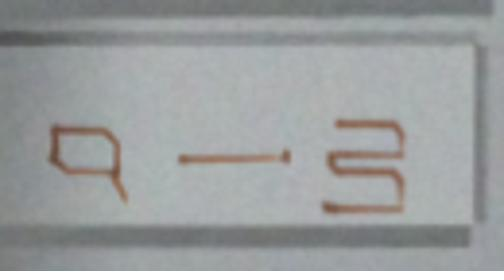

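move(target=[[0,0,0,0,0,0,0.342,0,-0.226,-0.355,0.657,-0.677,-0.315,-0.254,0.342,0,-0.226,-0.355,0.342,0,0.343,0.464,0,-0.7, -0.0522,0.5568,-0.07,0,0,0,0.43,0,-0.285,-0.275,0.757,-0.677,0.4,-0.168,0.40,0,-0.285,-0.275,0.43,-0.12,-0.285,-0.275,0.7,-0.9],[0,0,0,0,0,0,0.342,0,-0.226,-0.355,0.657,-0.677,-0.315,-0.254,0.342,0,-0.226,-0.355,0.342,0,0.343,0.464,0,-0.7, -0.0522,0.5568,-0.1143,0,0,0,0.43,0,-0.285,-0.275,0.757,-0.677,0.4,-0.168,0.40,0,-0.285,-0.275,0.43,-0.12,-0.285,-0.275,0.7,-0.9]], speed=[0.2, 0.04], blend=[0.01, 0])

zero_wrist_force(arm="right_arm")

move(target=[[0,0,0,0,0,0,0.342,0,-0.226,-0.355,0.657,-0.677,-0.315,-0.254,0.342,0,-0.226,-0.355,0.342,0,0.343,0.464,0,-0.7, 0,0,-0.0042,0,0,0,0.43,0,-0.285,-0.275,0.757,-0.677,0.4,-0.168,0.40,0,-0.285,-0.275,0.43,-0.12,-0.285,-0.275,0.7,-0.9]], speed=0.01)

move(target=[[0,0,0,0,0,0,0.342,0,-0.226,-0.355,0.657,-0.677,-0.315,-0.254,0.342,0,-0.226,-0.355,0.342,0,0.343,0.464,0,-0.7, 0,0,-0.0007,0,0,0,0.43,0,-0.285,-0.275,0.757,-0.677,0.4,-0.168,0.40,0,-0.285,-0.275,0.43,-0.12,-0.285,-0.275,0.7,-0.9]], speed=0.01)

Scene clock: 1727.83 s.
left_arm: end_effector_position=(+0.3599, +0.5500, +0.3999) hand_goal=(+0.342, +0.000, -0.226, -0.356, +0.656, -0.678, -0.316, -0.254, +0.342, +0.000, -0.226, -0.356, +0.342, +0.000, +0.342, +0.464) hand_measured=(+0.340, +0.000, -0.230, -0.356, +0.658, -0.678, -0.312, -0.256, +0.340, -0.002, -0.228, -0.360, +0.338, +0.000, +0.338, +0.462) hand_current_ma=(-1, +0, -1, +0, +0, +0, +1, +0, -1, +0, -1, -1, -1, +0, -1, -1) hand_state=(goal, goal, goal, goal, goal, goal, goal, goal, goal, goal, goal, goal, goal, goal, goal, goal) hand_current_limit=0.00 hand_speed=-0.70 end_effector_quat_wxyz=(+0.108, -0.501, +0.596, -0.618) | right_arm: end_effector_position=(+0.5647, +0.0740, +0.0761) hand_goal=(+0.430, +0.000, -0.286, -0.276, +0.756, -0.678, +0.400, -0.168, +0.400, +0.000, -0.286, -0.276, +0.430, -0.120, -0.286, -0.276) hand_measured=(+0.358, -0.004, -0.318, -0.290, +0.744, -0.678, -0.092, -0.206, +0.354, -0.004, -0.300, -0.280, +0.376, -0.122, -0.304, -0.282) hand_current_ma=(-237, -5, -71, -23, -22, -1, -468, -138, -132, -4, -22, -6, -161, -1, -32, -9) hand_state=(blocked, goal, blocked, goal, goal, goal, blocked, blocked, blocked, goal, goal, goal, blocked, goal, goal, goal) hand_current_limit=0.70 hand_speed=-0.90 end_effector_quat_wxyz=(-0.148, +0.714, +0.159, +0.666)
Joint positions: left_arm=[4.611 -1.439 -1.656 -2.815 0.622 5.449] | right_arm=[0.645 -0.799 1.5 -0.628 1.809 -1.554]
Joint torques (N m): left_arm=[7.59 23.12 12.52 -0.69 1.62 -1.9] | right_arm=[-6.87 -64.49 -13.02 0.66 1.48 -1.58]
Wrist force (N, zeroed by zero_wrist_force on right_arm): left_arm=[0.5 -1.4 -0.6] | right_arm=[-0.2 0.1 0.2]
Wrist torque (N m, zeroed by zero_wrist_force on right_arm): left_arm=[-0.02 -0.03 0.46] | right_arm=[0.01 0.01 -0.02]
Wrist force, peak (N, zeroed by zero_wrist_force on right_arm): left_arm=[0.7 -1.6 -0.9] | right_arm=[0.0 2.6 -0.7]
Hand target: left_arm +0.3599, +0.5500, +0.3999; +0.108, -0.501, +0.596, -0.618 | right_arm +0.5647, +0.0741, +0.0765; -0.148, +0.714, +0.159, +0.666
Off the commanded pose: left_arm 0.000 m, 0 deg | right_arm 0.000 m, 0 deg.
move: done

Wrist force sensor zeroed.

Scene clock: 1728.53 s.
left_arm: end_effector_position=(+0.3599, +0.5500, +0.3999) hand_goal=(+0.342, +0.000, -0.226, -0.356, +0.656, -0.678, -0.316, -0.254, +0.342, +0.000, -0.226, -0.356, +0.342, +0.000, +0.342, +0.464) hand_measured=(+0.340, +0.000, -0.230, -0.356, +0.658, -0.678, -0.312, -0.256, +0.340, -0.002, -0.228, -0.360, +0.338, +0.000, +0.338, +0.462) hand_current_ma=(-1, +0, -1, +0, +0, +0, +1, +0, -1, +0, -1, -1, -1, +0, -1, -1) hand_state=(goal, goal, goal, goal, goal, goal, goal, goal, goal, goal, goal, goal, goal, goal, goal, goal) hand_current_limit=0.00 hand_speed=-0.70 end_effector_quat_wxyz=(+0.108, -0.501, +0.596, -0.618) | right_arm: end_effector_position=(+0.5647, +0.0741, +0.0739) hand_goal=(+0.430, +0.000, -0.286, -0.276, +0.756, -0.678, +0.400, -0.168, +0.400, +0.000, -0.286, -0.276, +0.430, -0.120, -0.286, -0.276) hand_measured=(+0.358, -0.004, -0.318, -0.290, +0.744, -0.678, -0.092, -0.206, +0.354, -0.004, -0.300, -0.280, +0.376, -0.122, -0.304, -0.282) hand_current_ma=(-237, -5, -71, -23, -22, -1, -468, -138, -132, -4, -22, -6, -161, -1, -32, -9) hand_state=(blocked, goal, blocked, goal, goal, goal, blocked, blocked, blocked, goal, goal, goal, blocked, goal, goal, goal) hand_current_limit=0.70 hand_speed=-0.90 end_effector_quat_wxyz=(-0.148, +0.714, +0.159, +0.666)
Joint positions: left_arm=[4.611 -1.439 -1.656 -2.815 0.622 5.449] | right_arm=[0.645 -0.796 1.5 -0.633 1.81 -1.554]
Joint torques (N m): left_arm=[6.29 22.83 12.93 -0.86 1.86 -1.6] | right_arm=[-7.73 -25.82 -3.39 -2.71 1.48 -1.42]
Wrist force (N, zeroed by zero_wrist_force on right_arm): left_arm=[0.5 -1.4 -0.8] | right_arm=[1.3 -0.3 0.0]
Wrist torque (N m, zeroed by zero_wrist_force on right_arm): left_arm=[0.00 -0.03 0.45] | right_arm=[-0.05 -0.06 -0.07]
Wrist force, peak (N, zeroed by zero_wrist_force on right_arm): left_arm=[0.6 -1.6 -0.9] | right_arm=[1.3 -0.4 0.2]
Hand target: left_arm +0.3599, +0.5500, +0.3999; +0.108, -0.501, +0.596, -0.618 | right_arm +0.5647, +0.0741, +0.0740; -0.148, +0.714, +0.159, +0.666
Off the commanded pose: left_arm 0.000 m, 0 deg | right_arm 0.000 m, 0 deg.
move: done

Scene clock: 1729.23 s.
left_arm: end_effector_position=(+0.3599, +0.5500, +0.3999) hand_goal=(+0.342, +0.000, -0.226, -0.356, +0.656, -0.678, -0.316, -0.254, +0.342, +0.000, -0.226, -0.356, +0.342, +0.000, +0.342, +0.464) hand_measured=(+0.340, +0.000, -0.230, -0.356, +0.658, -0.678, -0.312, -0.256, +0.340, -0.002, -0.228, -0.360, +0.338, +0.000, +0.338, +0.462) hand_current_ma=(-1, +0, -1, +0, +0, +0, +1, +0, -1, +0, -1, -1, -1, +0, -1, -1) hand_state=(goal, goal, goal, goal, goal, goal, goal, goal, goal, goal, goal, goal, goal, goal, goal, goal) hand_current_limit=0.00 hand_speed=-0.70 end_effector_quat_wxyz=(+0.108, -0.501, +0.596, -0.618) | right_arm: end_effector_position=(+0.5647, +0.0741, +0.0735) hand_goal=(+0.430, +0.000, -0.286, -0.276, +0.756, -0.678, +0.400, -0.168, +0.400, +0.000, -0.286, -0.276, +0.430, -0.120, -0.286, -0.276) hand_measured=(+0.358, -0.002, -0.318, -0.290, +0.744, -0.678, -0.092, -0.206, +0.354, -0.002, -0.300, -0.280, +0.376, -0.118, -0.304, -0.282) hand_current_ma=(-237, -1, -71, -23, -19, -1, -467, -138, -132, -1, -22, -6, -161, +1, -32, -9) hand_state=(blocked, goal, blocked, goal, goal, goal, blocked, blocked, blocked, goal, goal, goal, blocked, goal, goal, goal) hand_current_limit=0.70 hand_speed=-0.90 end_effector_quat_wxyz=(-0.148, +0.714, +0.159, +0.666)
Joint positions: left_arm=[4.611 -1.439 -1.656 -2.815 0.622 5.449] | right_arm=[0.645 -0.795 1.501 -0.633 1.81 -1.554]
Joint torques (N m): left_arm=[7.14 23.46 12.95 -0.61 1.82 -1.69] | right_arm=[-9.34 -22.59 -2.51 -3.29 1.52 -1.22]
Wrist force (N, zeroed by zero_wrist_force on right_arm): left_arm=[0.4 -1.3 -0.5] | right_arm=[2.0 0.1 -0.1]
Wrist torque (N m, zeroed by zero_wrist_force on right_arm): left_arm=[-0.02 0.00 0.44] | right_arm=[-0.01 -0.11 -0.12]
Wrist force, peak (N, zeroed by zero_wrist_force on right_arm): left_arm=[0.5 -1.7 -0.8] | right_arm=[2.1 0.1 -0.2]
Hand target: left_arm +0.3599, +0.5500, +0.3999; +0.108, -0.501, +0.596, -0.618 | right_arm +0.5647, +0.0741, +0.0735; -0.148, +0.714, +0.159, +0.666
Off the commanded pose: left_arm 0.000 m, 0 deg | right_arm 0.000 m, 0 deg.
move: done

move(target=[[0,0,0,0,0,0,0.342,0,-0.226,-0.355,0.657,-0.677,-0.315,-0.254,0.342,0,-0.226,-0.355,0.342,0,0.343,0.464,0,-0.7, 0.0198,-0.0031,0.0013,0,0,0,0.43,0,-0.285,-0.275,0.757,-0.677,0.4,-0.168,0.40,0,-0.285,-0.275,0.43,-0.12,-0.285,-0.275,0.7,-0.9],[0,0,0,0,0,0,0.342,0,-0.226,-0.355,0.657,-0.677,-0.315,-0.254,0.342,0,-0.226,-0.355,0.342,0,0.343,0.464,0,-0.7, 0.0188,-0.0097,0.0012,0,0,0,0.43,0,-0.285,-0.275,0.757,-0.677,0.4,-0.168,0.40,0,-0.285,-0.275,0.43,-0.12,-0.285,-0.275,0.7,-0.9],[0,0,0,0,0,0,0.342,0,-0.226,-0.355,0.657,-0.677,-0.315,-0.254,0.342,0,-0.226,-0.355,0.342,0,0.343,0.464,0,-0.7, -0.001,-0.0066,0.001,0,0,0,0.43,0,-0.285,-0.275,0.757,-0.677,0.4,-0.168,0.40,0,-0.285,-0.275,0.43,-0.12,-0.285,-0.275,0.7,-0.9],[0,0,0,0,0,0,0.342,0,-0.226,-0.355,0.657,-0.677,-0.315,-0.254,0.342,0,-0.226,-0.355,0.342,0,0.343,0.464,0,-0.7, -0.002,-0.0132,0.0009,0,0,0,0.43,0,-0.285,-0.275,0.757,-0.677,0.4,-0.168,0.40,0,-0.285,-0.275,0.43,-0.12,-0.285,-0.275,0.7,-0.9],[0,0,0,0,0,0,0.342,0,-0.226,-0.355,0.657,-0.677,-0.315,-0.254,0.342,0,-0.226,-0.355,0.342,0,0.343,0.464,0,-0.7, 0.0178,-0.0163,0.0011,0,0,0,0.43,0,-0.285,-0.275,0.757,-0.677,0.4,-0.168,0.40,0,-0.285,-0.275,0.43,-0.12,-0.285,-0.275,0.7,-0.9],[0,0,0,0,0,0,0.342,0,-0.226,-0.355,0.657,-0.677,-0.315,-0.254,0.342,0,-0.226,-0.355,0.342,0,0.343,0.464,0,-0.7, 0.0168,-0.0229,0.0011,0,0,0,0.43,0,-0.285,-0.275,0.757,-0.677,0.4,-0.168,0.40,0,-0.285,-0.275,0.43,-0.12,-0.285,-0.275,0.7,-0.9],[0,0,0,0,0,0,0.342,0,-0.226,-0.355,0.657,-0.677,-0.315,-0.254,0.342,0,-0.226,-0.355,0.342,0,0.343,0.464,0,-0.7, -0.003,-0.0198,0.0008,0,0,0,0.43,0,-0.285,-0.275,0.757,-0.677,0.4,-0.168,0.40,0,-0.285,-0.275,0.43,-0.12,-0.285,-0.275,0.7,-0.9]], speed=0.03)

move(target=[[0,0,0,0,0,0,0.342,0,-0.226,-0.355,0.657,-0.677,-0.315,-0.254,0.342,0,-0.226,-0.355,0.342,0,0.343,0.464,0,-0.7, 0,0,0.03,0,0,0,0.43,0,-0.285,-0.275,0.757,-0.677,0.4,-0.168,0.40,0,-0.285,-0.275,0.43,-0.12,-0.285,-0.275,0.7,-0.9],[0,0,0,0,0,0,0.342,0,-0.226,-0.355,0.657,-0.677,-0.315,-0.254,0.342,0,-0.226,-0.355,0.342,0,0.343,0.464,0,-0.7, 0.05,-0.5,0.12,0,0,0,0.43,0,-0.285,-0.275,0.757,-0.677,0.4,-0.168,0.40,0,-0.285,-0.275,0.43,-0.12,-0.285,-0.275,0.7,-0.9]], speed=[0.05, 0.2], cameras=["cam_above"])

zoom_image(camera="cam_above", region=[340, 295, 450, 365])

Scene clock: 1746.50 s.
left_arm: end_effector_position=(+0.3599, +0.5500, +0.3999) hand_goal=(+0.342, +0.000, -0.226, -0.356, +0.656, -0.678, -0.316, -0.254, +0.342, +0.000, -0.226, -0.356, +0.342, +0.000, +0.342, +0.464) hand_measured=(+0.340, +0.000, -0.230, -0.356, +0.658, -0.678, -0.312, -0.256, +0.340, -0.002, -0.228, -0.360, +0.338, +0.000, +0.338, +0.462) hand_current_ma=(-1, +0, -1, +0, +0, +0, +1, +0, -1, +0, -1, -1, -1, +0, -1, -1) hand_state=(goal, goal, goal, goal, goal, goal, goal, goal, goal, goal, goal, goal, goal, goal, goal, goal) hand_current_limit=0.00 hand_speed=-0.70 end_effector_quat_wxyz=(+0.108, -0.501, +0.596, -0.618) | right_arm: end_effector_position=(+0.5627, +0.0622, +0.0741) hand_goal=(+0.430, +0.000, -0.286, -0.276, +0.756, -0.678, +0.400, -0.168, +0.400, +0.000, -0.286, -0.276, +0.430, -0.120, -0.286, -0.276) hand_measured=(+0.358, -0.002, -0.318, -0.290, +0.744, -0.678, -0.092, -0.206, +0.354, -0.002, -0.300, -0.280, +0.376, -0.120, -0.304, -0.282) hand_current_ma=(-237, -3, -71, -23, -21, -1, -467, -138, -132, -3, -22, -6, -161, +0, -32, -9) hand_state=(blocked, goal, blocked, goal, goal, goal, blocked, blocked, blocked, goal, goal, goal, blocked, goal, goal, goal) hand_current_limit=0.70 hand_speed=-0.90 end_effector_quat_wxyz=(-0.148, +0.714, +0.159, +0.666)
Joint positions: left_arm=[4.611 -1.439 -1.656 -2.815 0.622 5.449] | right_arm=[0.631 -0.815 1.539 -0.652 1.796 -1.555]
Joint torques (N m): left_arm=[7.57 24.28 13.32 -0.61 1.9 -1.9] | right_arm=[-9.38 -49.58 -23.5 -0.98 -1.34 1.11]
Wrist force (N, zeroed by zero_wrist_force on right_arm): left_arm=[0.6 -1.5 -0.6] | right_arm=[0.5 0.1 0.1]
Wrist torque (N m, zeroed by zero_wrist_force on right_arm): left_arm=[-0.03 -0.04 0.46] | right_arm=[0.02 -0.01 -0.01]
Wrist force, peak (N, zeroed by zero_wrist_force on right_arm): left_arm=[0.8 -1.8 -0.6] | right_arm=[2.4 0.0 -0.2]
Hand target: left_arm +0.3599, +0.5500, +0.3999; +0.108, -0.501, +0.596, -0.618 | right_arm +0.5629, +0.0622, +0.0740; -0.148, +0.714, +0.159, +0.666
Off the commanded pose: left_arm 0.000 m, 0 deg | right_arm 0.000 m, 0 deg.
move: done

Scene clock: 1749.17 s.
left_arm: end_effector_position=(+0.3599, +0.5500, +0.3999) hand_goal=(+0.342, +0.000, -0.226, -0.356, +0.656, -0.678, -0.316, -0.254, +0.342, +0.000, -0.226, -0.356, +0.342, +0.000, +0.342, +0.464) hand_measured=(+0.340, +0.000, -0.230, -0.356, +0.658, -0.678, -0.312, -0.256, +0.340, -0.002, -0.228, -0.360, +0.338, +0.000, +0.338, +0.462) hand_current_ma=(-1, +0, -1, +0, +0, +0, +1, +0, -1, +0, -1, -1, -1, +0, -1, -1) hand_state=(goal, goal, goal, goal, goal, goal, goal, goal, goal, goal, goal, goal, goal, goal, goal, goal) hand_current_limit=0.00 hand_speed=-0.70 end_effector_quat_wxyz=(+0.108, -0.501, +0.596, -0.618) | right_arm: end_effector_position=(+0.5928, -0.2378, +0.1461) hand_goal=(+0.430, +0.000, -0.286, -0.276, +0.756, -0.678, +0.400, -0.168, +0.400, +0.000, -0.286, -0.276, +0.430, -0.120, -0.286, -0.276) hand_measured=(+0.358, -0.004, -0.318, -0.290, +0.744, -0.678, -0.092, -0.206, +0.354, -0.004, -0.300, -0.280, +0.376, -0.122, -0.304, -0.282) hand_current_ma=(-237, -4, -71, -23, -22, -1, -467, -138, -132, -4, -23, -6, -161, -1, -32, -9) hand_state=(blocked, goal, blocked, goal, goal, goal, blocked, blocked, blocked, goal, goal, goal, blocked, goal, goal, goal) hand_current_limit=0.70 hand_speed=-0.90 end_effector_quat_wxyz=(-0.148, +0.714, +0.159, +0.666)
Joint positions: left_arm=[4.611 -1.439 -1.656 -2.815 0.622 5.449] | right_arm=[0.036 -1.223 2.011 -0.713 1.202 -1.598]
Joint torques (N m): left_arm=[6.74 24.28 13.43 -0.42 1.65 -1.8] | right_arm=[-3.56 -10.71 -28.6 -3.88 -1.32 1.42]
Wrist force (N, zeroed by zero_wrist_force on right_arm): left_arm=[0.5 -1.5 -0.8] | right_arm=[0.1 0.1 -0.5]
Wrist torque (N m, zeroed by zero_wrist_force on right_arm): left_arm=[-0.01 -0.03 0.46] | right_arm=[0.05 0.01 0.11]
Wrist force, peak (N, zeroed by zero_wrist_force on right_arm): left_arm=[0.6 -1.6 -0.9] | right_arm=[-0.5 -8.1 -1.2]
Hand target: left_arm +0.3599, +0.5500, +0.3999; +0.108, -0.501, +0.596, -0.618 | right_arm +0.5929, -0.2378, +0.1460; -0.148, +0.714, +0.159, +0.666
Off the commanded pose: left_arm 0.000 m, 0 deg | right_arm 0.000 m, 0 deg.
move: done
Images, in order (width x height): cam_above 896x504.

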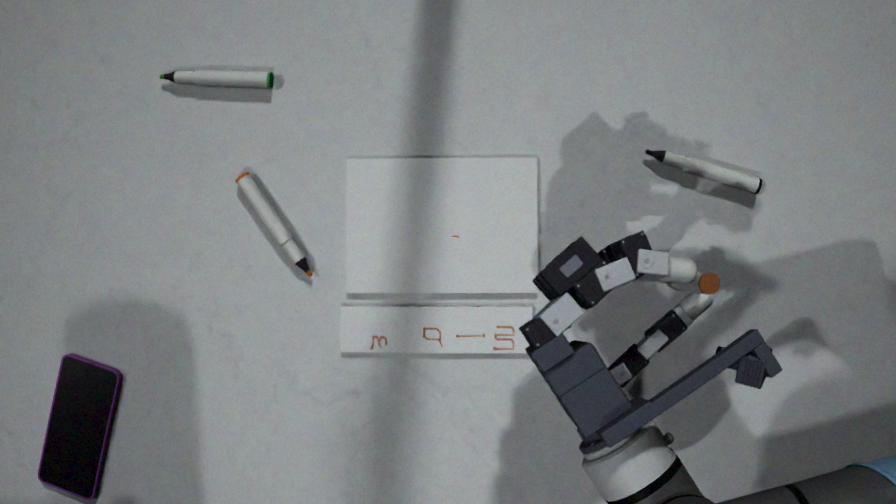

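Scaled by 4.582.

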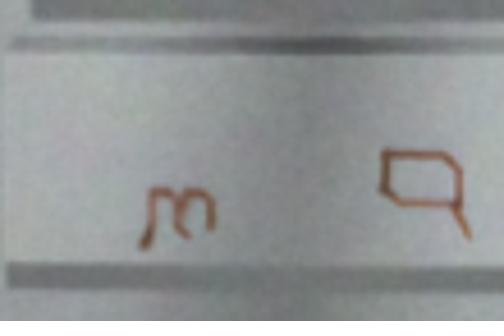

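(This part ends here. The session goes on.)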